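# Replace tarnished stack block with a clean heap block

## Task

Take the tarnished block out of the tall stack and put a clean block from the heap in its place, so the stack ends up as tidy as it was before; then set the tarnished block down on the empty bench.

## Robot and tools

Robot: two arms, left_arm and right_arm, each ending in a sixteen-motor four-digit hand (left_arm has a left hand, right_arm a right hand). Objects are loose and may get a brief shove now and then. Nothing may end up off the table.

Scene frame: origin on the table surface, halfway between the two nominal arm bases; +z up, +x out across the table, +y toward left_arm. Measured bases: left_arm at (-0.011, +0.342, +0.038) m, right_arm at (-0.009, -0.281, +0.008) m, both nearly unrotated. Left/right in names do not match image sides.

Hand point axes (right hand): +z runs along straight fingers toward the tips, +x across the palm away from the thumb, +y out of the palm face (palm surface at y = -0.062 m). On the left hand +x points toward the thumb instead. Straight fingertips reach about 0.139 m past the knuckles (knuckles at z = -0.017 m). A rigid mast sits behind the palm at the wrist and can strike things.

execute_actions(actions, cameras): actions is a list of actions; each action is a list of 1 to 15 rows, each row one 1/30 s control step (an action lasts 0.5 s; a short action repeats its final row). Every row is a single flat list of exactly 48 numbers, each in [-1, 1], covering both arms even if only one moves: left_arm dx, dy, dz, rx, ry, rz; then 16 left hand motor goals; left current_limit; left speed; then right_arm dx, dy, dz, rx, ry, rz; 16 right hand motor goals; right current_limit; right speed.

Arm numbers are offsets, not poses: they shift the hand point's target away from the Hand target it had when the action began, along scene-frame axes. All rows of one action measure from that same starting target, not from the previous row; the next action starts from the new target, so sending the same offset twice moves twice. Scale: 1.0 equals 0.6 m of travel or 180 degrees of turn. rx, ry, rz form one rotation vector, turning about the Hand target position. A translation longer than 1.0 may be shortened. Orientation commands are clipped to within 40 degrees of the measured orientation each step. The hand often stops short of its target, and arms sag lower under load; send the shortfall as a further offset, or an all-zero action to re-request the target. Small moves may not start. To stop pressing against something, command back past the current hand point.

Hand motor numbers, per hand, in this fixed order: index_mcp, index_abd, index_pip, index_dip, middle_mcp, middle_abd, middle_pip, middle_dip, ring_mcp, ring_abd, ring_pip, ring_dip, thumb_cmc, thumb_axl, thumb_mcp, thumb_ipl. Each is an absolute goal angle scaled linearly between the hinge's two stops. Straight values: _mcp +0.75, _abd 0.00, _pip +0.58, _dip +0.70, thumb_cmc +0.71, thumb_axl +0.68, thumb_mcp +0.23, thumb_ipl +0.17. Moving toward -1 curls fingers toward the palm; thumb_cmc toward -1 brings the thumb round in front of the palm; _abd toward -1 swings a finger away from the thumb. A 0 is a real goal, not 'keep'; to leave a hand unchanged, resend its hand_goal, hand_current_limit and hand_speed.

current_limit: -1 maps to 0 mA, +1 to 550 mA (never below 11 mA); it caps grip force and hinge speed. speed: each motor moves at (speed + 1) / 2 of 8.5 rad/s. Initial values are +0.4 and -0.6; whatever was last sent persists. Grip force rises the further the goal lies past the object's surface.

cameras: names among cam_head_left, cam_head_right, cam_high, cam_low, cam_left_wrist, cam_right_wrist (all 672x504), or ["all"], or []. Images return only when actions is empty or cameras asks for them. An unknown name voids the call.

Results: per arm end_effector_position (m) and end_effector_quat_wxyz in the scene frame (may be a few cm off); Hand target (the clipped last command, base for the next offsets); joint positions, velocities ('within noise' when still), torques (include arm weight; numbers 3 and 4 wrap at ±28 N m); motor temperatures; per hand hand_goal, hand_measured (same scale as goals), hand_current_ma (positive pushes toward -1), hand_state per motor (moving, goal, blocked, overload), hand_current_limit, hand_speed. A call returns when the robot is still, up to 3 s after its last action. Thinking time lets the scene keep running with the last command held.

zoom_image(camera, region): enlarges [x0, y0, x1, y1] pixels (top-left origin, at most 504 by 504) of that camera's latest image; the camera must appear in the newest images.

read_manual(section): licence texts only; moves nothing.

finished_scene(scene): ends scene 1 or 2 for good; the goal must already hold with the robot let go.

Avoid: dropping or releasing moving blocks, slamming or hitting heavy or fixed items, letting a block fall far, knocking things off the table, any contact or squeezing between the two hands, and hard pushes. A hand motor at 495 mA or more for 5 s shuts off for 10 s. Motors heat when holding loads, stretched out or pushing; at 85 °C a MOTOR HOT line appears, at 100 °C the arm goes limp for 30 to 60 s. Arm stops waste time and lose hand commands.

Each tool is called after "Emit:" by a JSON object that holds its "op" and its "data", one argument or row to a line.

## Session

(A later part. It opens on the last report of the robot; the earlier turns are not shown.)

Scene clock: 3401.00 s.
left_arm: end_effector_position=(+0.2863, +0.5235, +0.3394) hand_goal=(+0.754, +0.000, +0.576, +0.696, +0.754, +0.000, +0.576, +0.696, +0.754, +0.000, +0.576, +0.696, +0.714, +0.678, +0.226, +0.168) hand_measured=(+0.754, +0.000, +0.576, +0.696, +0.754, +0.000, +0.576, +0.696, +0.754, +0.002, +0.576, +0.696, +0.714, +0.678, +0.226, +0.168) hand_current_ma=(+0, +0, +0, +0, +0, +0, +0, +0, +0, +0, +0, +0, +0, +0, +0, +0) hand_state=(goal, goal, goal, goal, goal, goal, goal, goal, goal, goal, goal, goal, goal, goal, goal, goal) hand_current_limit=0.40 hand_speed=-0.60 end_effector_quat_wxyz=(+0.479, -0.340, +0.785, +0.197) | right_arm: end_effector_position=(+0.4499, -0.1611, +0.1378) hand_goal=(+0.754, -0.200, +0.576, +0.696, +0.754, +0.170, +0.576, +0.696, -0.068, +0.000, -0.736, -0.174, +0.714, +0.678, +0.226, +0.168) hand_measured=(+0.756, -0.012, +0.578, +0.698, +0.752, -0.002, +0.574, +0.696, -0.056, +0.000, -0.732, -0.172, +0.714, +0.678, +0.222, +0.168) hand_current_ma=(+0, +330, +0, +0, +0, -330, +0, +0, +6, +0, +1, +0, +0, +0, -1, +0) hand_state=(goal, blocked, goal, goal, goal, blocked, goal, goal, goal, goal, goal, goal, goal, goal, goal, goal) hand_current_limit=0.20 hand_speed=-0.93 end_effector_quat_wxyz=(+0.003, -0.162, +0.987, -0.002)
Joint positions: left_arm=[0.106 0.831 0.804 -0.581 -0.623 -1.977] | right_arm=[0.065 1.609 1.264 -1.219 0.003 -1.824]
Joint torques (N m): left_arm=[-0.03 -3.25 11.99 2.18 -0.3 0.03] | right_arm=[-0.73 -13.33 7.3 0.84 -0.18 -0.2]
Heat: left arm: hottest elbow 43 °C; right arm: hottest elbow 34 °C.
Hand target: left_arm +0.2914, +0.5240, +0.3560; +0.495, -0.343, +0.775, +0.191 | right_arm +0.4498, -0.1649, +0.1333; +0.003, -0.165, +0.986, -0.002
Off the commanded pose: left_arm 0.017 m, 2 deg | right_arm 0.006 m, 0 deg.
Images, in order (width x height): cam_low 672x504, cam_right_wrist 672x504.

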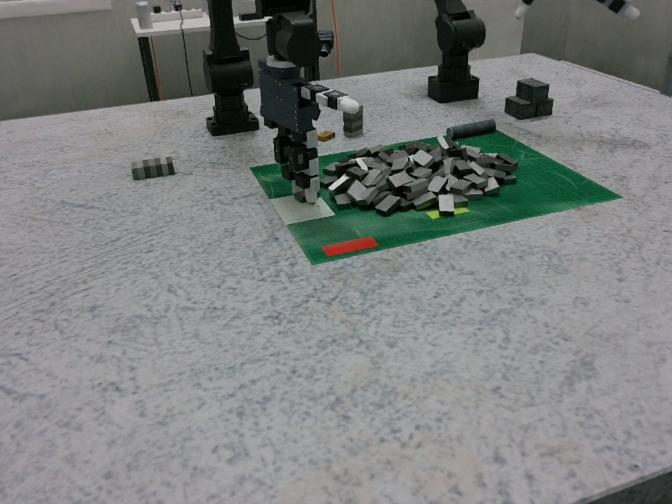

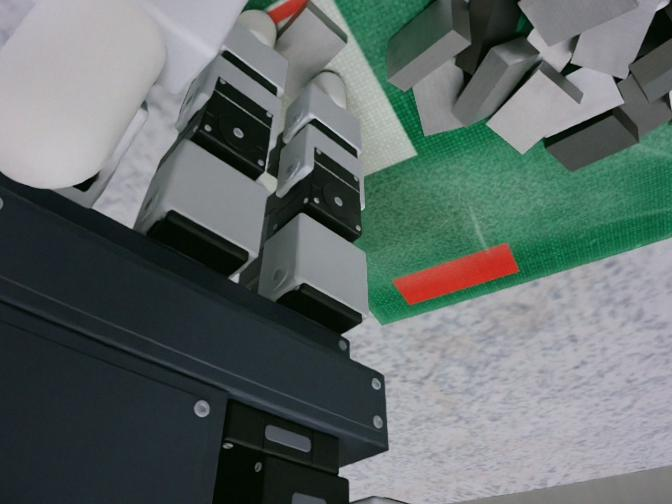

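Emit:
{"op": "execute_actions", "data": {
  "actions": [
    [[0,0,0,0,0,0,0.754,0,0.576,0.696,0.754,0,0.576,0.696,0.754,0,0.576,0.696,0.714,0.678,0.226,0.168,0.4,-0.6,0.0258,0.0067,0.065,0.0055,-0.0213,0,0.754,-0.2,0.576,0.696,0.754,0.17,0.576,0.696,-0.068,0,-0.737,-0.174,0.714,0.678,0.226,0.168,0.2,-0.93]],
    [[0,0,0,0,0,0,0.754,0,0.576,0.696,0.754,0,0.576,0.696,0.754,0,0.576,0.696,0.714,0.678,0.226,0.168,0.4,-0.6,0,0,0.05,0,0,0,0.754,-0.2,0.576,0.696,0.754,0.17,0.576,0.696,-0.068,0,-0.737,-0.174,0.714,0.678,0.226,0.168,0.2,-0.93]]
  ],
  "cameras": ["cam_low","cam_right_wrist"]
}}

Emit:
{"op": "zoom_image", "data": {
  "camera": "cam_right_wrist",
  "region": [255, 0, 375, 120]
}}

Emit:
{"op": "zoom_image", "data": {
  "camera": "cam_low",
  "region": [280, 140, 340, 190]
}}

Scene clock: 3426.93 s.
left_arm: end_effector_position=(+0.2863, +0.5235, +0.3394) hand_goal=(+0.754, +0.000, +0.576, +0.696, +0.754, +0.000, +0.576, +0.696, +0.754, +0.000, +0.576, +0.696, +0.714, +0.678, +0.226, +0.168) hand_measured=(+0.754, +0.000, +0.576, +0.696, +0.754, +0.000, +0.576, +0.696, +0.754, +0.002, +0.576, +0.696, +0.714, +0.678, +0.226, +0.168) hand_current_ma=(+0, +0, +0, +0, +0, +0, +0, +0, +0, +0, +0, +0, +0, +0, +0, +0) hand_state=(goal, goal, goal, goal, goal, goal, goal, goal, goal, goal, goal, goal, goal, goal, goal, goal) hand_current_limit=0.40 hand_speed=-0.60 end_effector_quat_wxyz=(+0.479, -0.340, +0.785, +0.197) | right_arm: end_effector_position=(+0.4477, -0.1598, +0.1732) hand_goal=(+0.754, -0.200, +0.576, +0.696, +0.754, +0.170, +0.576, +0.696, -0.068, +0.000, -0.736, -0.174, +0.714, +0.678, +0.226, +0.168) hand_measured=(+0.756, -0.012, +0.578, +0.698, +0.752, -0.002, +0.574, +0.696, -0.056, +0.000, -0.732, -0.172, +0.714, +0.678, +0.222, +0.168) hand_current_ma=(+0, +330, +0, +0, +0, -330, +0, +0, +6, +0, +1, +0, +0, +0, -1, +0) hand_state=(goal, blocked, goal, goal, goal, blocked, goal, goal, goal, goal, goal, goal, goal, goal, goal, goal) hand_current_limit=0.20 hand_speed=-0.93 end_effector_quat_wxyz=(+0.006, -0.162, +0.987, +0.002)
Joint positions: left_arm=[0.106 0.831 0.804 -0.581 -0.623 -1.977] | right_arm=[0.065 1.573 1.317 -1.302 -0.005 -1.824]
Joint torques (N m): left_arm=[-0.09 -3.19 11.99 2.19 -0.3 0.03] | right_arm=[-0.62 -14.56 13.04 0.06 -0.35 -0.18]
Heat: left arm: hottest elbow 43 °C; right arm: hottest elbow 34 °C.
Hand target: left_arm +0.2914, +0.5240, +0.3560; +0.495, -0.343, +0.775, +0.191 | right_arm +0.4653, -0.1609, +0.2024; +0.037, -0.165, +0.986, +0.001
Off the commanded pose: left_arm 0.017 m, 2 deg | right_arm 0.034 m, 4 deg.
Images, in order (width x height): cam_low 672x504, cam_right_wrist 672x504.

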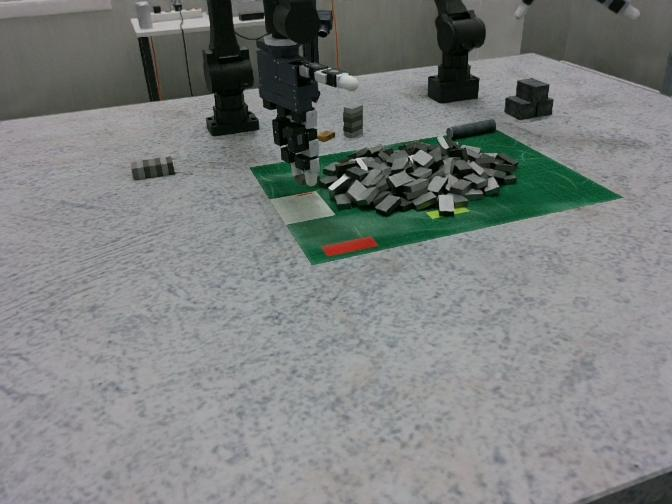

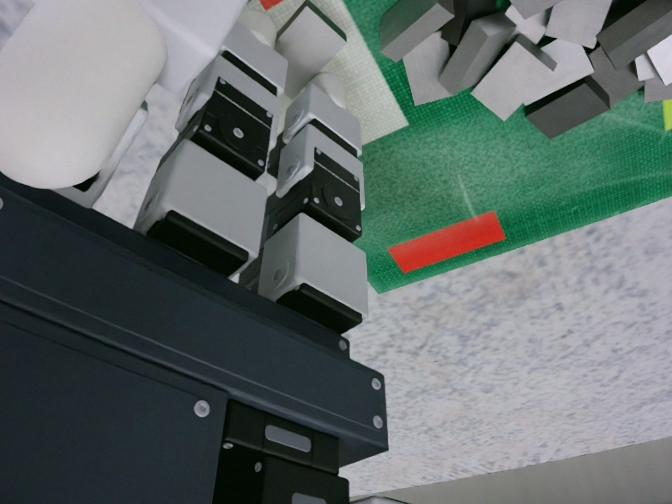

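Scaled by 4.200 from the camera's 672x504 image, which has a finer 960x720 frame.

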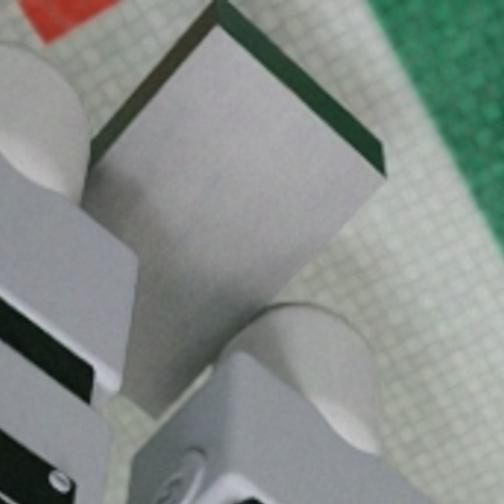

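Scaled by 8.400 from the camera's 672x504 image, which has a finer 960x720 frame.

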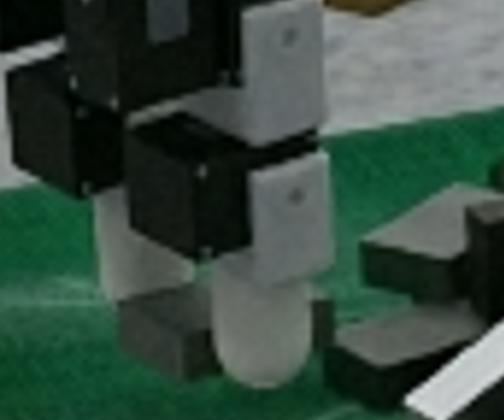

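Emit:
{"op": "execute_actions", "data": {
  "actions": [
    [[0,0,0,0,0,0,0.754,0,0.576,0.696,0.754,0,0.576,0.696,0.754,0,0.576,0.696,0.714,0.678,0.226,0.168,0.4,-0.6,0,0,0.065,0,0,0,0.754,-0.2,0.576,0.696,0.754,0.17,0.576,0.696,-0.068,0,-0.737,-0.174,0.714,0.678,0.226,0.168,0.2,-0.93]],
    [[0,0,0,0,0,0,0.754,0,0.576,0.696,0.754,0,0.576,0.696,0.754,0,0.576,0.696,0.714,0.678,0.226,0.168,0.4,-0.6,0,0,0.065,0,0,0,0.754,-0.2,0.576,0.696,0.754,0.17,0.576,0.696,-0.068,0,-0.737,-0.174,0.714,0.678,0.226,0.168,0.2,-0.93]],
    [[0,0,0,0,0,0,0.754,0,0.576,0.696,0.754,0,0.576,0.696,0.754,0,0.576,0.696,0.714,0.678,0.226,0.168,0.4,-0.6,-0.07,0.04,0.02,-0.001,0.004,0.005,0.754,-0.2,0.576,0.696,0.754,0.17,0.576,0.696,-0.068,0,-0.737,-0.174,0.714,0.678,0.226,0.168,0.2,-0.93]]
  ],
  "cameras": ["cam_high"]
}}

Scene clock: 3448.27 s.
left_arm: end_effector_position=(+0.2863, +0.5235, +0.3394) hand_goal=(+0.754, +0.000, +0.576, +0.696, +0.754, +0.000, +0.576, +0.696, +0.754, +0.000, +0.576, +0.696, +0.714, +0.678, +0.226, +0.168) hand_measured=(+0.754, +0.000, +0.576, +0.696, +0.754, +0.000, +0.576, +0.696, +0.754, +0.002, +0.576, +0.696, +0.714, +0.678, +0.226, +0.168) hand_current_ma=(+0, +0, +0, +0, +0, +0, +0, +0, +0, +0, +0, +0, +0, +0, +0, +0) hand_state=(goal, goal, goal, goal, goal, goal, goal, goal, goal, goal, goal, goal, goal, goal, goal, goal) hand_current_limit=0.40 hand_speed=-0.60 end_effector_quat_wxyz=(+0.479, -0.340, +0.785, +0.197) | right_arm: end_effector_position=(+0.4246, -0.1377, +0.2908) hand_goal=(+0.754, -0.200, +0.576, +0.696, +0.754, +0.170, +0.576, +0.696, -0.068, +0.000, -0.736, -0.174, +0.714, +0.678, +0.226, +0.168) hand_measured=(+0.756, -0.012, +0.578, +0.698, +0.750, -0.002, +0.574, +0.696, -0.056, +0.000, -0.732, -0.172, +0.714, +0.678, +0.222, +0.168) hand_current_ma=(+0, +330, +0, +0, -1, -330, +0, +0, +6, +0, +1, +0, +0, +0, -1, +0) hand_state=(goal, blocked, goal, goal, goal, blocked, goal, goal, goal, goal, goal, goal, goal, goal, goal, goal) hand_current_limit=0.20 hand_speed=-0.93 end_effector_quat_wxyz=(+0.034, -0.179, +0.983, +0.001)
Joint positions: left_arm=[0.106 0.831 0.804 -0.581 -0.623 -1.977] | right_arm=[0.118 1.459 1.497 -1.541 -0.005 -1.806]
Joint torques (N m): left_arm=[-0.09 -3.19 12 2.18 -0.3 0.03] | right_arm=[0.09 -12.34 8.69 0.16 -0.18 0.07]
Heat: left arm: hottest elbow 43 °C; right arm: hottest elbow 37 °C.
Hand target: left_arm +0.2914, +0.5240, +0.3560; +0.495, -0.343, +0.775, +0.191 | right_arm +0.4234, -0.1369, +0.2923; +0.031, -0.172, +0.985, +0.000
Off the commanded pose: left_arm 0.017 m, 2 deg | right_arm 0.002 m, 1 deg.
Images, in order (width x height): cam_high 672x504.

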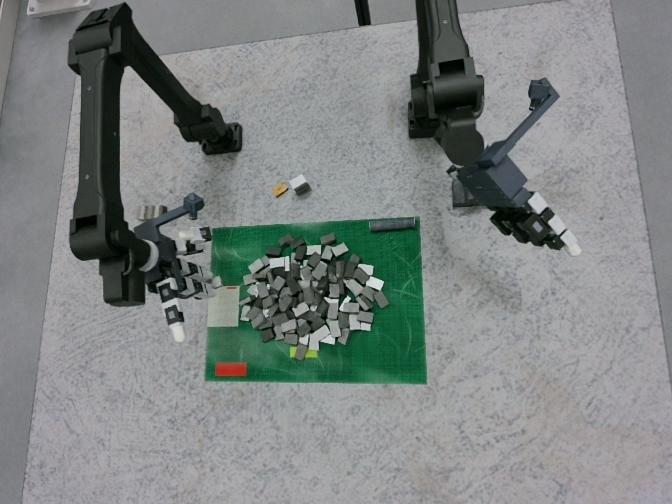

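Emit:
{"op": "execute_actions", "data": {
  "actions": [
    [[0,0,0,0,0,0,0.754,0,0.576,0.696,0.754,0,0.576,0.696,0.754,0,0.576,0.696,0.714,0.678,0.226,0.168,0.4,-0.6,-0.08,0.053,-0.005,-0.001,0.004,0.005,0.754,-0.2,0.576,0.696,0.754,0.17,0.576,0.696,-0.068,0,-0.737,-0.174,0.714,0.678,0.226,0.168,0.2,-0.93]],
    [[0,0,0,0,0,0,0.754,0,0.576,0.696,0.754,0,0.576,0.696,0.754,0,0.576,0.696,0.714,0.678,0.226,0.168,0.4,-0.6,-0.08,0.053,-0.005,-0.001,0.004,0.005,0.754,-0.2,0.576,0.696,0.754,0.17,0.576,0.696,-0.068,0,-0.737,-0.174,0.714,0.678,0.226,0.168,0.2,-0.93]],
    [[0,0,0,0,0,0,0.754,0,0.576,0.696,0.754,0,0.576,0.696,0.754,0,0.576,0.696,0.714,0.678,0.226,0.168,0.4,-0.6,-0.08,0.053,-0.005,-0.001,0.004,0.005,0.754,-0.2,0.576,0.696,0.754,0.17,0.576,0.696,-0.068,0,-0.737,-0.174,0.714,0.678,0.226,0.168,0.2,-0.93]],
    [[0,0,0,0,0,0,0.754,0,0.576,0.696,0.754,0,0.576,0.696,0.754,0,0.576,0.696,0.714,0.678,0.226,0.168,0.4,-0.6,-0.08,0.053,-0.005,-0.0015,0.0053,0.005,0.754,-0.2,0.576,0.696,0.754,0.17,0.576,0.696,-0.068,0,-0.737,-0.174,0.714,0.678,0.226,0.168,0.2,-0.93]]
  ],
  "cameras": ["cam_high"]
}}

Scene clock: 3474.20 s.
left_arm: end_effector_position=(+0.2863, +0.5235, +0.3394) hand_goal=(+0.754, +0.000, +0.576, +0.696, +0.754, +0.000, +0.576, +0.696, +0.754, +0.000, +0.576, +0.696, +0.714, +0.678, +0.226, +0.168) hand_measured=(+0.754, +0.000, +0.576, +0.696, +0.754, +0.000, +0.576, +0.696, +0.754, +0.002, +0.576, +0.696, +0.714, +0.678, +0.226, +0.168) hand_current_ma=(+0, +0, +0, +0, +0, +0, +0, +0, +0, +0, +0, +0, +0, +0, +0, +0) hand_state=(goal, goal, goal, goal, goal, goal, goal, goal, goal, goal, goal, goal, goal, goal, goal, goal) hand_current_limit=0.40 hand_speed=-0.60 end_effector_quat_wxyz=(+0.479, -0.340, +0.785, +0.197) | right_arm: end_effector_position=(+0.2345, -0.0078, +0.2776) hand_goal=(+0.754, -0.200, +0.576, +0.696, +0.754, +0.170, +0.576, +0.696, -0.068, +0.000, -0.736, -0.174, +0.714, +0.678, +0.226, +0.168) hand_measured=(+0.756, -0.014, +0.578, +0.698, +0.748, +0.000, +0.574, +0.696, -0.056, +0.000, -0.732, -0.172, +0.714, +0.678, +0.222, +0.168) hand_current_ma=(+0, +330, +0, +0, -2, -330, +0, +0, +6, +0, +1, +0, +0, +0, -1, +0) hand_state=(goal, blocked, goal, goal, goal, blocked, goal, goal, goal, goal, goal, goal, goal, goal, goal, goal) hand_current_limit=0.20 hand_speed=-0.93 end_effector_quat_wxyz=(+0.002, -0.210, +0.978, +0.000)
Joint positions: left_arm=[0.106 0.831 0.804 -0.581 -0.623 -1.977] | right_arm=[0.623 1.166 1.196 -1.597 0.001 -1.364]
Joint torques (N m): left_arm=[-0.03 -3.19 11.99 2.21 -0.3 0.03] | right_arm=[0.15 -8.18 8.24 0.12 -0.13 0.04]
Heat: left arm: hottest elbow 43 °C; right arm: hottest elbow 37 °C.
Hand target: left_arm +0.2914, +0.5240, +0.3560; +0.495, -0.343, +0.775, +0.191 | right_arm +0.2312, -0.0096, +0.2803; +0.003, -0.204, +0.979, -0.001
Off the commanded pose: left_arm 0.017 m, 2 deg | right_arm 0.005 m, 1 deg.
Images, in order (width x height): cam_high 672x504.

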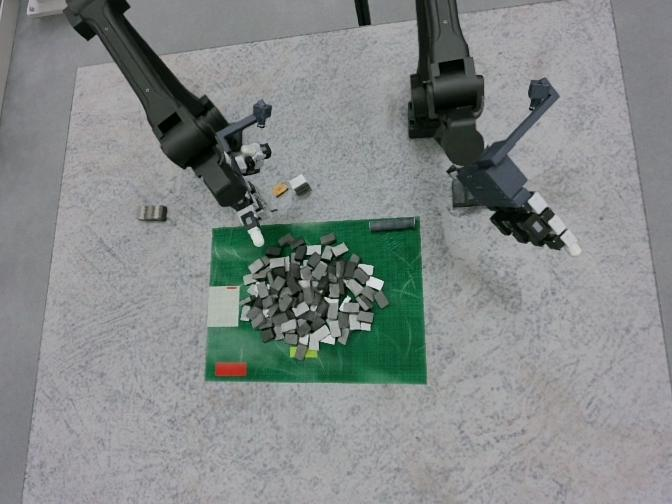

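Emit:
{"op": "execute_actions", "data": {
  "actions": [
    [[0,0,0,0,0,0,0.754,0,0.576,0.696,0.754,0,0.576,0.696,0.754,0,0.576,0.696,0.714,0.678,0.226,0.168,0.4,-0.6,-0.078,0.052,-0.015,0,0,0.005,0.754,-0.2,0.576,0.696,0.754,0.17,0.576,0.696,-0.068,0,-0.737,-0.174,0.714,0.678,0.226,0.168,0.2,-0.93]],
    [[0,0,0,0,0,0,0.754,0,0.576,0.696,0.754,0,0.576,0.696,0.754,0,0.576,0.696,0.714,0.678,0.226,0.168,0.4,-0.6,-0.0767,0.0525,-0.03,0,0,0.005,0.754,-0.2,0.576,0.696,0.754,0.17,0.576,0.696,-0.068,0,-0.737,-0.174,0.714,0.678,0.226,0.168,0.2,-0.93]]
  ],
  "cameras": ["cam_low","cam_right_wrist"]
}}

Emit:
{"op": "zoom_image", "data": {
  "camera": "cam_right_wrist",
  "region": [285, 0, 350, 65]
}}

Emit:
{"op": "zoom_image", "data": {
  "camera": "cam_low",
  "region": [335, 75, 375, 140]
}}

Scene clock: 3492.60 s.
left_arm: end_effector_position=(+0.2863, +0.5235, +0.3394) hand_goal=(+0.754, +0.000, +0.576, +0.696, +0.754, +0.000, +0.576, +0.696, +0.754, +0.000, +0.576, +0.696, +0.714, +0.678, +0.226, +0.168) hand_measured=(+0.754, +0.000, +0.576, +0.696, +0.754, +0.000, +0.576, +0.696, +0.754, +0.002, +0.576, +0.696, +0.714, +0.678, +0.226, +0.168) hand_current_ma=(+0, +0, +0, +0, +0, +0, +0, +0, +0, +0, +0, +0, +0, +0, +0, +0) hand_state=(goal, goal, goal, goal, goal, goal, goal, goal, goal, goal, goal, goal, goal, goal, goal, goal) hand_current_limit=0.40 hand_speed=-0.60 end_effector_quat_wxyz=(+0.479, -0.340, +0.785, +0.197) | right_arm: end_effector_position=(+0.1372, +0.0510, +0.2499) hand_goal=(+0.754, -0.200, +0.576, +0.696, +0.754, +0.170, +0.576, +0.696, -0.068, +0.000, -0.736, -0.174, +0.714, +0.678, +0.226, +0.168) hand_measured=(+0.756, -0.014, +0.578, +0.698, +0.748, +0.000, +0.574, +0.696, -0.056, +0.000, -0.732, -0.172, +0.714, +0.678, +0.222, +0.168) hand_current_ma=(+0, +330, +0, +0, -2, -330, +0, +0, +6, +0, +1, +0, +0, +0, -1, +0) hand_state=(goal, blocked, goal, goal, goal, blocked, goal, goal, goal, goal, goal, goal, goal, goal, goal, goal) hand_current_limit=0.20 hand_speed=-0.93 end_effector_quat_wxyz=(-0.007, -0.225, +0.974, -0.007)
Joint positions: left_arm=[0.106 0.831 0.804 -0.581 -0.623 -1.977] | right_arm=[0.982 1.12 1.093 -1.563 0.001 -1.036]
Joint torques (N m): left_arm=[-0.15 -3.25 11.97 2.18 -0.3 0.03] | right_arm=[0.21 -7.24 8.24 1.02 -0.07 0.05]
Heat: left arm: hottest elbow 43 °C; right arm: hottest elbow 36 °C.
Hand target: left_arm +0.2914, +0.5240, +0.3560; +0.495, -0.343, +0.775, +0.191 | right_arm +0.1385, +0.0531, +0.2533; +0.003, -0.219, +0.976, -0.001
Off the commanded pose: left_arm 0.017 m, 2 deg | right_arm 0.004 m, 1 deg.
Images, in order (width x height): cam_low 672x504, cam_right_wrist 672x504.

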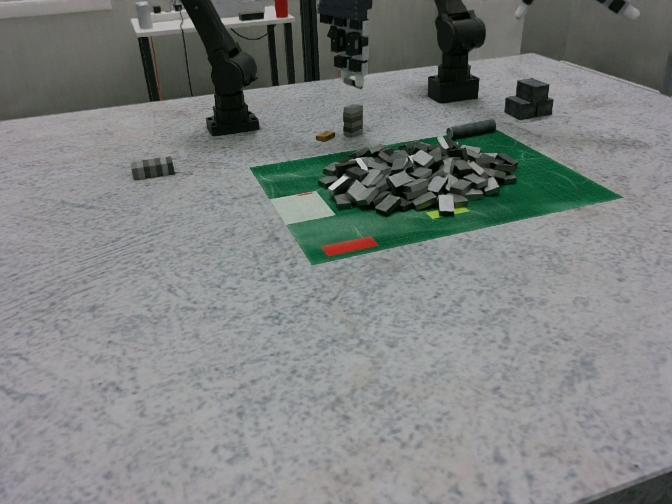

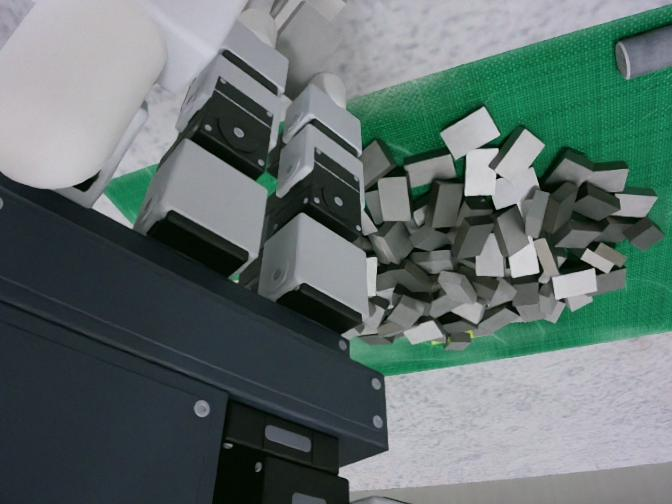

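Scaled by 7.754 from the camera's 672x504 image, which has a finer 960x720 frame.

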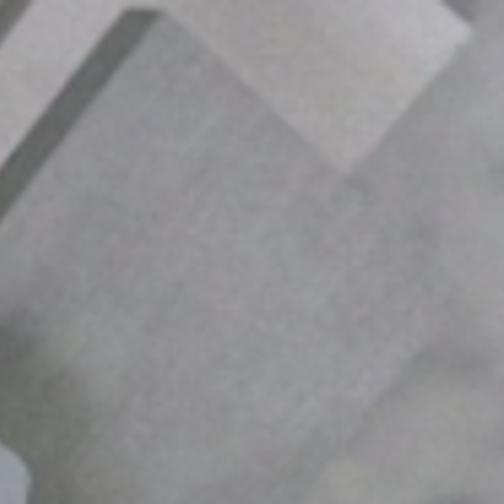

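Scaled by 7.754 from the camera's 672x504 image, which has a finer 960x720 frame.

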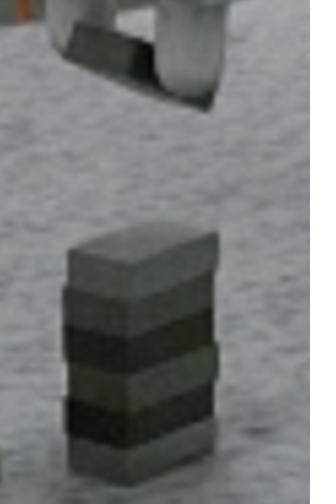

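Emit:
{"op": "zoom_image", "data": {
  "camera": "cam_low",
  "region": [338, 65, 370, 97]
}}

Emit:
{"op": "zoom_image", "data": {
  "camera": "cam_right_wrist",
  "region": [245, 0, 375, 130]
}}

Scaled by 15.750 from the camera's 672x504 image, which has a finer 960x720 frame.

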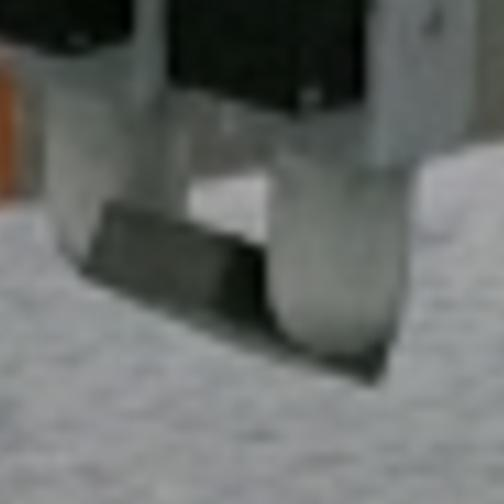

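Scaled by 3.877 from the camera's 672x504 image, which has a finer 960x720 frame.

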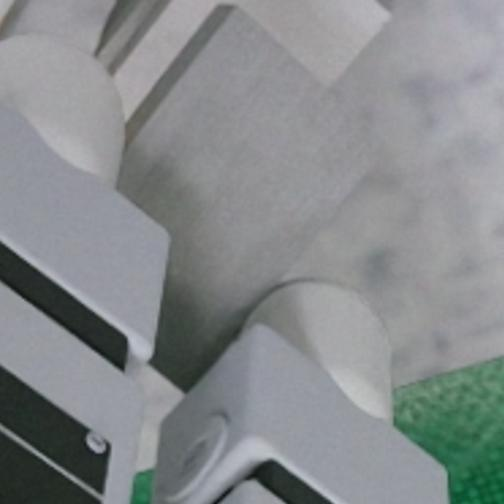

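Emit:
{"op": "execute_actions", "data": {
  "actions": [
    [[0,0,0,0,0,0,0.754,0,0.576,0.696,0.754,0,0.576,0.696,0.754,0,0.576,0.696,0.714,0.678,0.226,0.168,0.4,-0.6,0.055,0.05,0,0,0,0,0.754,-0.2,0.576,0.696,0.754,0.17,0.576,0.696,-0.068,0,-0.737,-0.174,0.714,0.678,0.226,0.168,0.2,-0.93]],
    [[0,0,0,0,0,0,0.754,0,0.576,0.696,0.754,0,0.576,0.696,0.754,0,0.576,0.696,0.714,0.678,0.226,0.168,0.4,-0.6,0.055,0.047,-0.02,0,0,0,0.754,-0.2,0.576,0.696,0.754,0.17,0.576,0.696,-0.068,0,-0.737,-0.174,0.714,0.678,0.226,0.168,0.2,-0.93]],
    [[0,0,0,0,0,0,0.754,0,0.576,0.696,0.754,0,0.576,0.696,0.754,0,0.576,0.696,0.714,0.678,0.226,0.168,0.4,-0.6,0,0,-0.06,0,0,0,0.754,-0.2,0.576,0.696,0.754,0.17,0.576,0.696,-0.068,0,-0.737,-0.174,0.714,0.678,0.226,0.168,0.2,-0.93]]
  ],
  "cameras": ["cam_high","cam_low"]
}}

Scene clock: 3543.13 s.
left_arm: end_effector_position=(+0.2863, +0.5235, +0.3394) hand_goal=(+0.754, +0.000, +0.576, +0.696, +0.754, +0.000, +0.576, +0.696, +0.754, +0.000, +0.576, +0.696, +0.714, +0.678, +0.226, +0.168) hand_measured=(+0.754, +0.000, +0.576, +0.696, +0.754, +0.000, +0.576, +0.696, +0.754, +0.002, +0.576, +0.696, +0.714, +0.678, +0.226, +0.168) hand_current_ma=(+0, +0, +0, +0, +0, +0, +0, +0, +0, +0, +0, +0, +0, +0, +0, +0) hand_state=(goal, goal, goal, goal, goal, goal, goal, goal, goal, goal, goal, goal, goal, goal, goal, goal) hand_current_limit=0.40 hand_speed=-0.60 end_effector_quat_wxyz=(+0.479, -0.340, +0.785, +0.197) | right_arm: end_effector_position=(+0.2024, +0.1105, +0.2082) hand_goal=(+0.754, -0.200, +0.576, +0.696, +0.754, +0.170, +0.576, +0.696, -0.068, +0.000, -0.736, -0.174, +0.714, +0.678, +0.226, +0.168) hand_measured=(+0.756, -0.014, +0.578, +0.698, +0.748, +0.000, +0.574, +0.696, -0.056, +0.000, -0.732, -0.172, +0.714, +0.678, +0.222, +0.168) hand_current_ma=(+0, +330, +0, +0, -2, -330, +0, +0, +6, +0, +1, +0, +0, +0, -1, +0) hand_state=(goal, blocked, goal, goal, goal, blocked, goal, goal, goal, goal, goal, goal, goal, goal, goal, goal) hand_current_limit=0.20 hand_speed=-0.93 end_effector_quat_wxyz=(+0.001, -0.214, +0.977, -0.003)
Joint positions: left_arm=[0.106 0.831 0.804 -0.581 -0.623 -1.977] | right_arm=[0.93 1.348 1.172 -1.398 0.006 -1.065]
Joint torques (N m): left_arm=[-0.09 -3.25 11.97 2.18 -0.3 0.03] | right_arm=[-0.56 -9.64 7.84 1.11 -0.2 -0.21]
Heat: left arm: hottest elbow 43 °C; right arm: hottest elbow 36 °C.
Hand target: left_arm +0.2914, +0.5240, +0.3560; +0.495, -0.343, +0.775, +0.191 | right_arm +0.2045, +0.1113, +0.2053; +0.003, -0.219, +0.976, -0.001
Off the commanded pose: left_arm 0.017 m, 2 deg | right_arm 0.004 m, 1 deg.
Images, in order (width x height): cam_high 672x504, cam_low 672x504.

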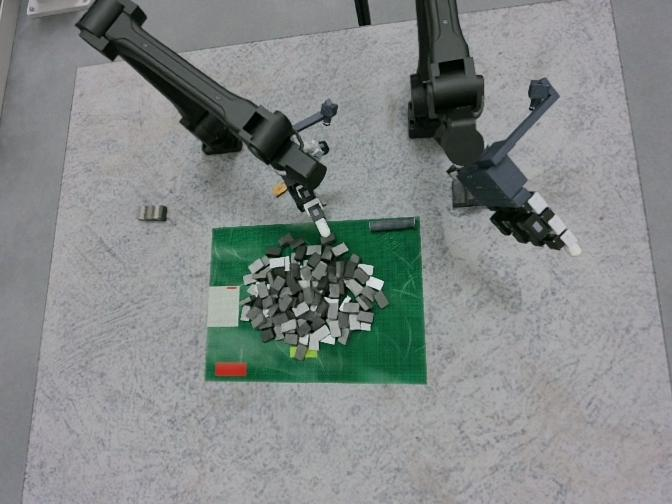

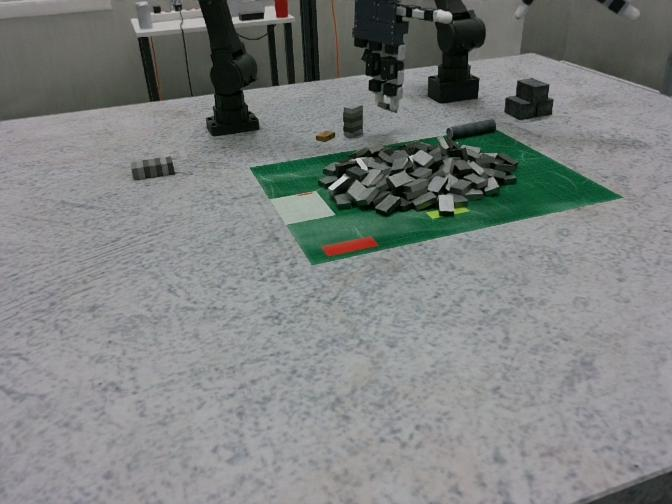

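Emit:
{"op": "execute_actions", "data": {
  "actions": [
    [[0,0,0,0,0,0,0.754,0,0.576,0.696,0.754,0,0.576,0.696,0.754,0,0.576,0.696,0.714,0.678,0.226,0.168,0.4,-0.6,0,0,-0.06,0,0,0,0.754,-0.2,0.576,0.696,0.754,0.17,0.576,0.696,-0.068,0,-0.737,-0.174,0.714,0.678,0.226,0.168,0.2,-0.93]],
    [[0,0,0,0,0,0,0.754,0,0.576,0.696,0.754,0,0.576,0.696,0.754,0,0.576,0.696,0.714,0.678,0.226,0.168,0.4,-0.6,0,0,-0.02,0,0,0,0.754,-0.2,0.576,0.696,0.754,0.17,0.576,0.696,-0.068,0,-0.737,-0.174,0.714,0.678,0.226,0.168,0.2,-0.93]]
  ],
  "cameras": ["cam_low","cam_right_wrist"]
}}

Emit:
{"op": "zoom_image", "data": {
  "camera": "cam_low",
  "region": [335, 90, 425, 150]
}}

Scene clock: 3567.27 s.
left_arm: end_effector_position=(+0.2863, +0.5235, +0.3394) hand_goal=(+0.754, +0.000, +0.576, +0.696, +0.754, +0.000, +0.576, +0.696, +0.754, +0.000, +0.576, +0.696, +0.714, +0.678, +0.226, +0.168) hand_measured=(+0.754, +0.000, +0.576, +0.696, +0.754, +0.000, +0.576, +0.696, +0.754, +0.002, +0.576, +0.696, +0.714, +0.678, +0.226, +0.168) hand_current_ma=(+0, +0, +0, +0, +0, +0, +0, +0, +0, +0, +0, +0, +0, +0, +0, +0) hand_state=(goal, goal, goal, goal, goal, goal, goal, goal, goal, goal, goal, goal, goal, goal, goal, goal) hand_current_limit=0.40 hand_speed=-0.60 end_effector_quat_wxyz=(+0.479, -0.340, +0.785, +0.197) | right_arm: end_effector_position=(+0.2028, +0.1112, +0.1604) hand_goal=(+0.754, -0.200, +0.576, +0.696, +0.754, +0.170, +0.576, +0.696, -0.068, +0.000, -0.736, -0.174, +0.714, +0.678, +0.226, +0.168) hand_measured=(+0.756, -0.014, +0.578, +0.698, +0.748, +0.000, +0.574, +0.696, -0.056, +0.000, -0.732, -0.172, +0.714, +0.678, +0.222, +0.168) hand_current_ma=(+0, +330, +0, +0, -2, -330, +0, +0, +6, +0, +1, +0, +0, +0, -1, +0) hand_state=(goal, blocked, goal, goal, goal, blocked, goal, goal, goal, goal, goal, goal, goal, goal, goal, goal) hand_current_limit=0.20 hand_speed=-0.93 end_effector_quat_wxyz=(+0.001, -0.214, +0.977, -0.003)
Joint positions: left_arm=[0.106 0.831 0.804 -0.581 -0.623 -1.977] | right_arm=[0.93 1.379 1.074 -1.266 0.006 -1.065]
Joint torques (N m): left_arm=[-0.09 -3.25 11.99 2.21 -0.3 0.03] | right_arm=[-0.62 -9.82 7.54 1.06 -0.2 -0.21]
Heat: left arm: hottest elbow 43 °C; right arm: hottest elbow 36 °C.
Hand target: left_arm +0.2914, +0.5240, +0.3560; +0.495, -0.343, +0.775, +0.191 | right_arm +0.2045, +0.1113, +0.1573; +0.003, -0.219, +0.976, -0.001
Off the commanded pose: left_arm 0.017 m, 2 deg | right_arm 0.003 m, 1 deg.
Images, in order (width x height): cam_low 672x504, cam_right_wrist 672x504.

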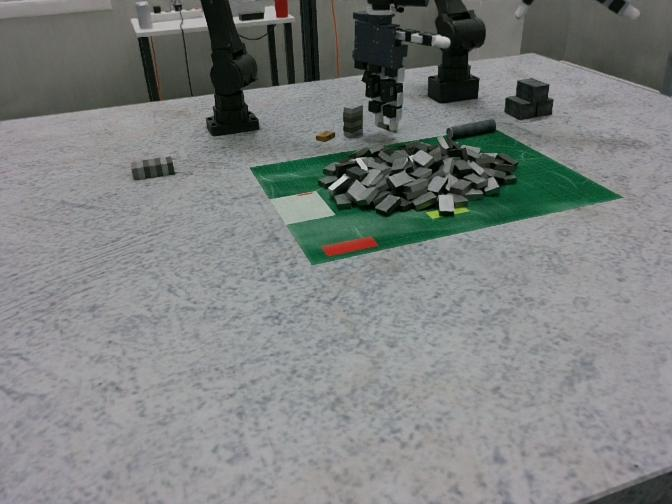

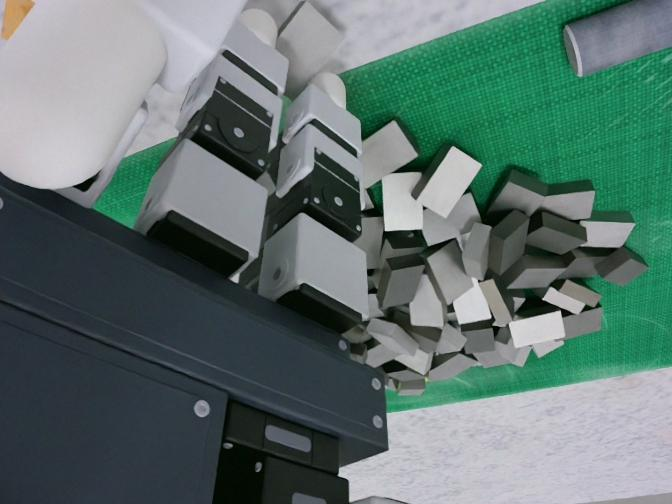

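Scaled by 5.600 from the camera's 672x504 image, which has a finer 960x720 frame.

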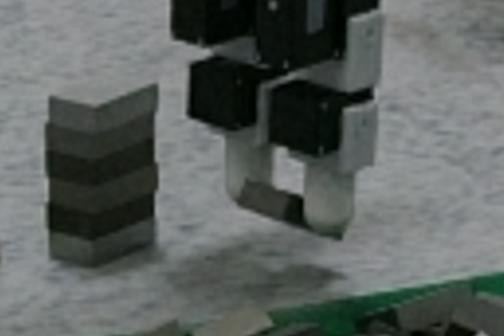

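Emit:
{"op": "execute_actions", "data": {
  "actions": [
    [[0,0,0,0,0,0,0.754,0,0.576,0.696,0.754,0,0.576,0.696,0.754,0,0.576,0.696,0.714,0.678,0.226,0.168,0.4,-0.6,0,0,-0.018,0,0,0,0.754,-0.2,0.576,0.696,0.754,0.17,0.576,0.696,-0.068,0,-0.737,-0.174,0.714,0.678,0.226,0.168,0.2,-0.93]],
    [[0,0,0,0,0,0,0.754,0,0.576,0.696,0.754,0,0.576,0.696,0.754,0,0.576,0.696,0.714,0.678,0.226,0.168,0.4,-0.6,0,0,-0.009,0,0,0,0.754,-0.2,0.576,0.696,0.754,0.17,0.576,0.696,-0.068,0,-0.737,-0.174,0.714,0.678,0.226,0.168,0.2,-0.93]]
  ],
  "cameras": ["cam_low","cam_right_wrist"]
}}

Emit:
{"op": "zoom_image", "data": {
  "camera": "cam_low",
  "region": [365, 95, 415, 145]
}}

Scene clock: 3583.40 s.
left_arm: end_effector_position=(+0.2863, +0.5235, +0.3394) hand_goal=(+0.754, +0.000, +0.576, +0.696, +0.754, +0.000, +0.576, +0.696, +0.754, +0.000, +0.576, +0.696, +0.714, +0.678, +0.226, +0.168) hand_measured=(+0.754, +0.000, +0.576, +0.696, +0.754, +0.000, +0.576, +0.696, +0.754, +0.002, +0.576, +0.696, +0.714, +0.678, +0.226, +0.168) hand_current_ma=(+0, +0, +0, +0, +0, +0, +0, +0, +0, +0, +0, +0, +0, +0, +0, +0) hand_state=(goal, goal, goal, goal, goal, goal, goal, goal, goal, goal, goal, goal, goal, goal, goal, goal) hand_current_limit=0.40 hand_speed=-0.60 end_effector_quat_wxyz=(+0.479, -0.340, +0.785, +0.197) | right_arm: end_effector_position=(+0.2029, +0.1113, +0.1449) hand_goal=(+0.754, -0.200, +0.576, +0.696, +0.754, +0.170, +0.576, +0.696, -0.068, +0.000, -0.736, -0.174, +0.714, +0.678, +0.226, +0.168) hand_measured=(+0.756, -0.014, +0.578, +0.698, +0.748, +0.000, +0.574, +0.696, -0.056, +0.000, -0.732, -0.172, +0.714, +0.678, +0.222, +0.168) hand_current_ma=(+0, +330, +0, +0, -2, -330, +0, +0, +6, +0, +1, +0, +0, +0, -1, +0) hand_state=(goal, blocked, goal, goal, goal, blocked, goal, goal, goal, goal, goal, goal, goal, goal, goal, goal) hand_current_limit=0.20 hand_speed=-0.93 end_effector_quat_wxyz=(+0.002, -0.214, +0.977, -0.002)
Joint positions: left_arm=[0.106 0.831 0.804 -0.581 -0.623 -1.977] | right_arm=[0.93 1.393 1.044 -1.222 0.006 -1.065]
Joint torques (N m): left_arm=[-0.03 -3.25 12 2.18 -0.3 0.03] | right_arm=[-0.62 -9.82 7.35 1.11 -0.2 -0.2]
Heat: left arm: hottest elbow 43 °C; right arm: hottest elbow 35 °C.
Hand target: left_arm +0.2914, +0.5240, +0.3560; +0.495, -0.343, +0.775, +0.191 | right_arm +0.2045, +0.1113, +0.1410; +0.003, -0.219, +0.976, -0.001
Off the commanded pose: left_arm 0.017 m, 2 deg | right_arm 0.004 m, 1 deg.
Images, in order (width x height): cam_low 672x504, cam_right_wrist 672x504.

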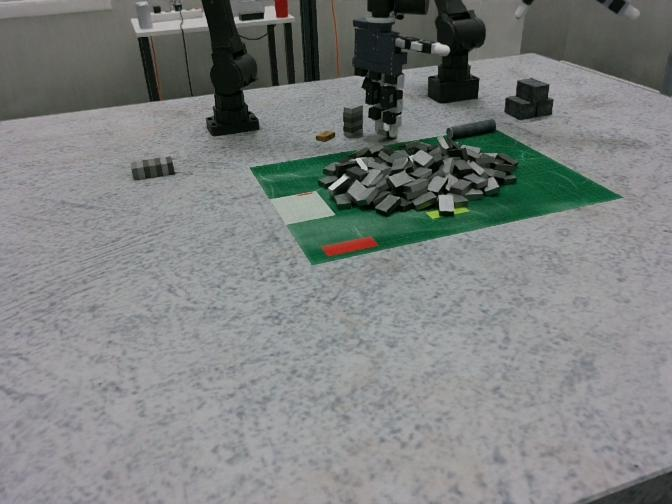

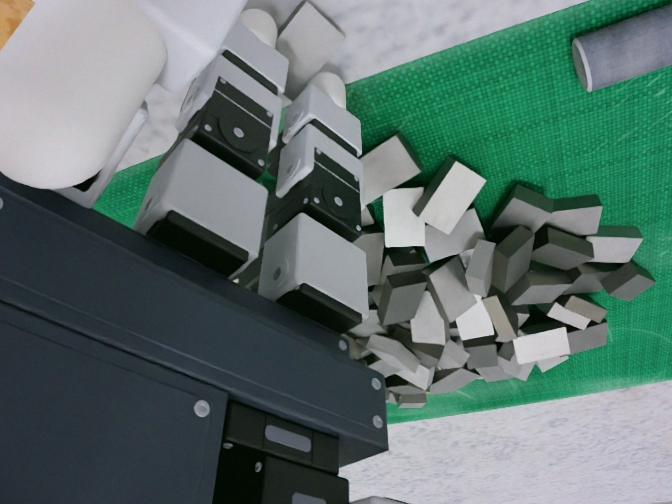

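Scaled by 10.080 from the camera's 672x504 image, which has a finer 960x720 frame.

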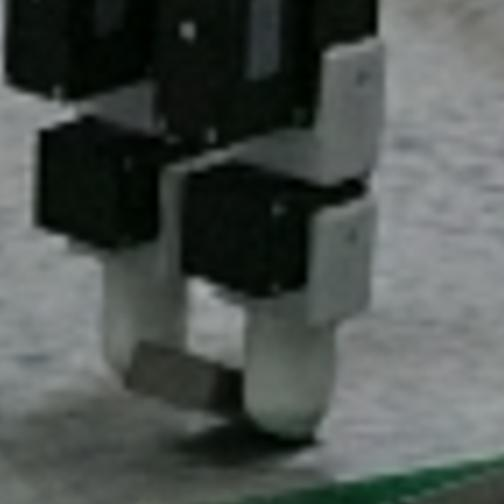

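Emit:
{"op": "execute_actions", "data": {
  "actions": [
    [[0,0,0,0,0,0,0.754,0,0.576,0.696,0.754,0,0.576,0.696,0.754,0,0.576,0.696,0.714,0.678,0.226,0.168,0.4,-0.6,0,0,-0.005,0,0,0,0.754,-0.2,0.576,0.696,0.754,0.17,0.576,0.696,-0.068,0,-0.737,-0.174,0.714,0.678,0.226,0.168,0.2,-0.93]],
    [[0,0,0,0,0,0,0.754,0,0.576,0.696,0.754,0,0.576,0.696,0.754,0,0.576,0.696,0.714,0.678,0.226,0.168,0.4,-0.6,0,0,-0.005,0,0,0,0.754,-0.2,0.576,0.696,0.754,0.17,0.576,0.696,-0.068,0,-0.737,-0.174,0.714,0.678,0.226,0.168,0.2,-0.93]]
  ],
  "cameras": ["cam_low","cam_right_wrist"]
}}

Emit:
{"op": "zoom_image", "data": {
  "camera": "cam_low",
  "region": [365, 95, 415, 145]
}}

Scene clock: 3593.07 s.
left_arm: end_effector_position=(+0.2863, +0.5235, +0.3394) hand_goal=(+0.754, +0.000, +0.576, +0.696, +0.754, +0.000, +0.576, +0.696, +0.754, +0.000, +0.576, +0.696, +0.714, +0.678, +0.226, +0.168) hand_measured=(+0.754, +0.000, +0.576, +0.696, +0.754, +0.000, +0.576, +0.696, +0.754, +0.002, +0.576, +0.696, +0.714, +0.678, +0.226, +0.168) hand_current_ma=(+0, +0, +0, +0, +0, +0, +0, +0, +0, +0, +0, +0, +0, +0, +0, +0) hand_state=(goal, goal, goal, goal, goal, goal, goal, goal, goal, goal, goal, goal, goal, goal, goal, goal) hand_current_limit=0.40 hand_speed=-0.60 end_effector_quat_wxyz=(+0.479, -0.340, +0.785, +0.197) | right_arm: end_effector_position=(+0.2034, +0.1120, +0.1407) hand_goal=(+0.754, -0.200, +0.576, +0.696, +0.754, +0.170, +0.576, +0.696, -0.068, +0.000, -0.736, -0.174, +0.714, +0.678, +0.226, +0.168) hand_measured=(+0.756, -0.014, +0.578, +0.698, +0.750, +0.000, +0.574, +0.696, -0.056, +0.000, -0.732, -0.172, +0.714, +0.678, +0.222, +0.168) hand_current_ma=(+0, +330, +0, +0, -1, -330, +0, +0, +6, +0, +1, +0, +0, +0, -1, +0) hand_state=(goal, blocked, goal, goal, goal, blocked, goal, goal, goal, goal, goal, goal, goal, goal, goal, goal) hand_current_limit=0.20 hand_speed=-0.93 end_effector_quat_wxyz=(+0.003, -0.214, +0.977, -0.001)
Joint positions: left_arm=[0.106 0.831 0.804 -0.581 -0.623 -1.977] | right_arm=[0.93 1.397 1.035 -1.205 0.006 -1.065]
Joint torques (N m): left_arm=[-0.03 -3.14 11.99 2.18 -0.3 0.02] | right_arm=[-0.5 -9.58 7.19 1.1 -0.2 -0.2]
Heat: left arm: hottest elbow 43 °C; right arm: hottest elbow 35 °C.
Hand target: left_arm +0.2914, +0.5240, +0.3560; +0.495, -0.343, +0.775, +0.191 | right_arm +0.2045, +0.1113, +0.1352; +0.003, -0.219, +0.976, -0.001
Off the commanded pose: left_arm 0.017 m, 2 deg | right_arm 0.006 m, 1 deg.
Images, in order (width x height): cam_low 672x504, cam_right_wrist 672x504.

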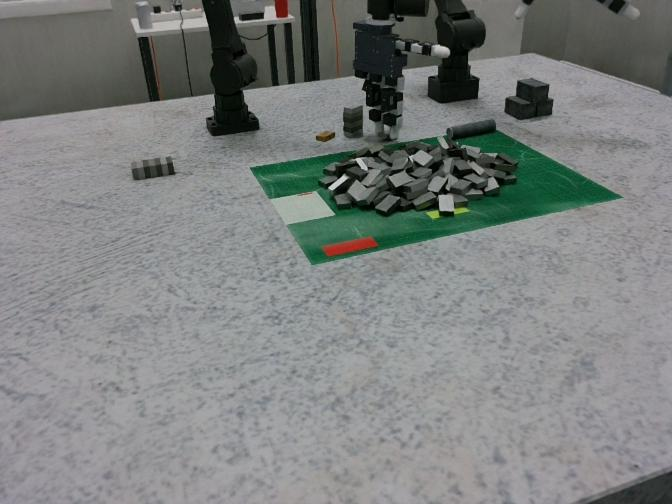

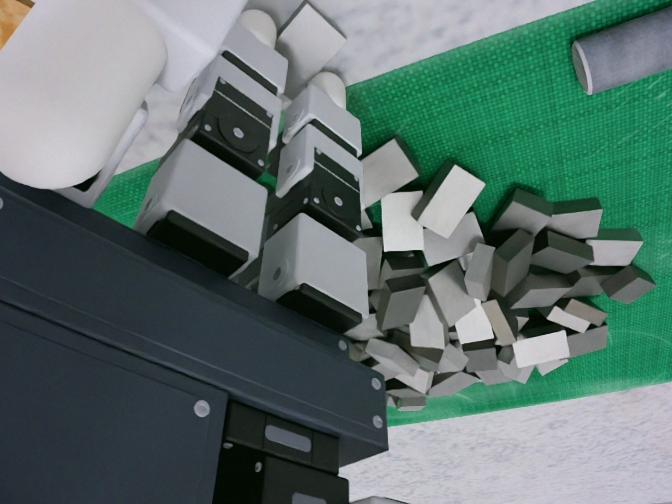

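Scaled by 10.080 from the camera's 672x504 image, which has a finer 960x720 frame.

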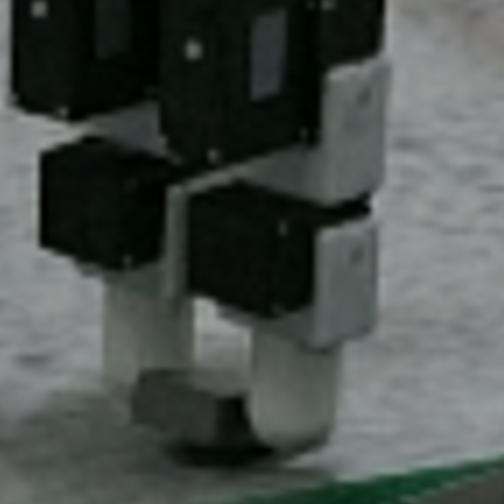

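Rotating level on contact. A bit more.

Emit:
{"op": "execute_actions", "data": {
  "actions": [
    [[0,0,0,0,0,0,0.754,0,0.576,0.696,0.754,0,0.576,0.696,0.754,0,0.576,0.696,0.714,0.678,0.226,0.168,0.4,-0.6,0,0,-0.005,0,0,0,0.754,-0.2,0.576,0.696,0.754,0.17,0.576,0.696,-0.068,0,-0.737,-0.174,0.714,0.678,0.226,0.168,0.2,-0.93]],
    [[0,0,0,0,0,0,0.754,0,0.576,0.696,0.754,0,0.576,0.696,0.754,0,0.576,0.696,0.714,0.678,0.226,0.168,0.4,-0.6,0,0,-0.004,0,0,0,0.754,-0.2,0.576,0.696,0.754,0.17,0.576,0.696,-0.068,0,-0.737,-0.174,0.714,0.678,0.226,0.168,0.2,-0.93]]
  ],
  "cameras": ["cam_low","cam_right_wrist"]
}}

Emit:
{"op": "zoom_image", "data": {
  "camera": "cam_low",
  "region": [365, 95, 415, 145]
}}

Scene clock: 3605.63 s.
left_arm: end_effector_position=(+0.2863, +0.5235, +0.3394) hand_goal=(+0.754, +0.000, +0.576, +0.696, +0.754, +0.000, +0.576, +0.696, +0.754, +0.000, +0.576, +0.696, +0.714, +0.678, +0.226, +0.168) hand_measured=(+0.754, +0.000, +0.576, +0.696, +0.754, +0.000, +0.576, +0.696, +0.754, +0.002, +0.576, +0.696, +0.714, +0.678, +0.226, +0.168) hand_current_ma=(+0, +0, +0, +0, +0, +0, +0, +0, +0, +0, +0, +0, +0, +0, +0, +0) hand_state=(goal, goal, goal, goal, goal, goal, goal, goal, goal, goal, goal, goal, goal, goal, goal, goal) hand_current_limit=0.40 hand_speed=-0.60 end_effector_quat_wxyz=(+0.479, -0.340, +0.785, +0.197) | right_arm: end_effector_position=(+0.2035, +0.1121, +0.1353) hand_goal=(+0.754, -0.200, +0.576, +0.696, +0.754, +0.170, +0.576, +0.696, -0.068, +0.000, -0.736, -0.174, +0.714, +0.678, +0.226, +0.168) hand_measured=(+0.756, -0.014, +0.578, +0.698, +0.752, +0.000, +0.574, +0.696, -0.056, +0.000, -0.732, -0.172, +0.714, +0.678, +0.222, +0.168) hand_current_ma=(+0, +330, +0, +0, +0, -330, +0, +0, +6, +0, +1, +0, +0, +0, -1, +0) hand_state=(goal, blocked, goal, goal, goal, blocked, goal, goal, goal, goal, goal, goal, goal, goal, goal, goal) hand_current_limit=0.20 hand_speed=-0.93 end_effector_quat_wxyz=(+0.003, -0.214, +0.977, -0.001)
Joint positions: left_arm=[0.106 0.831 0.804 -0.581 -0.623 -1.977] | right_arm=[0.93 1.402 1.025 -1.19 0.006 -1.065]
Joint torques (N m): left_arm=[0.03 -3.31 11.97 2.18 -0.3 0.02] | right_arm=[-0.56 -9.64 7.15 1.07 -0.2 -0.2]
Heat: left arm: hottest elbow 43 °C; right arm: hottest elbow 34 °C.
Hand target: left_arm +0.2914, +0.5240, +0.3560; +0.495, -0.343, +0.775, +0.191 | right_arm +0.2045, +0.1113, +0.1297; +0.003, -0.219, +0.976, -0.001
Off the commanded pose: left_arm 0.017 m, 2 deg | right_arm 0.006 m, 1 deg.
Images, in order (width x height): cam_low 672x504, cam_right_wrist 672x504.

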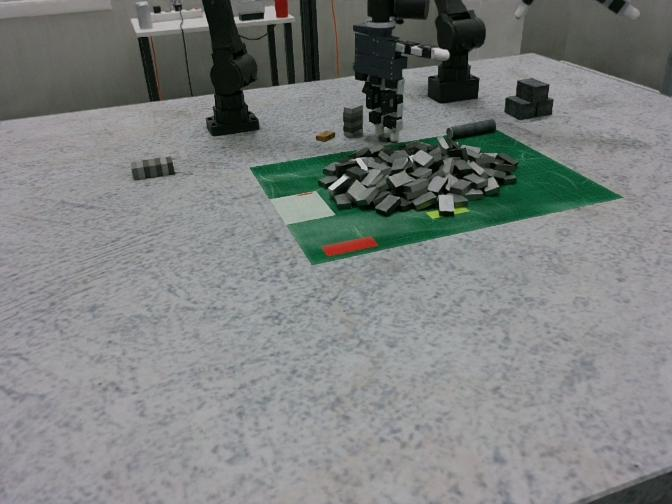

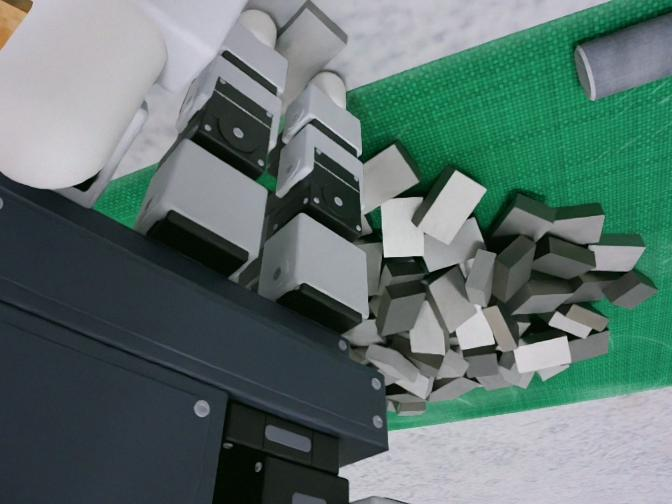

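Scaled by 10.080 from the camera's 672x504 image, which has a finer 960x720 frame.

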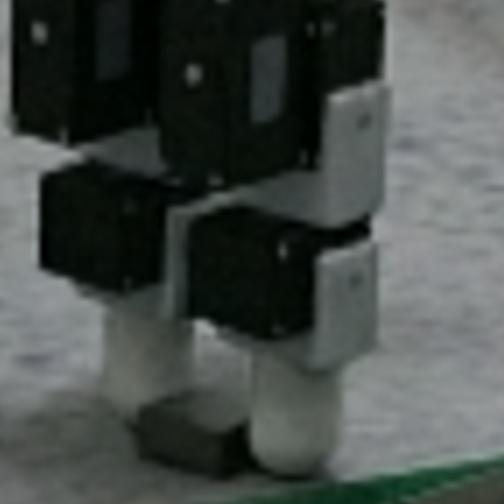

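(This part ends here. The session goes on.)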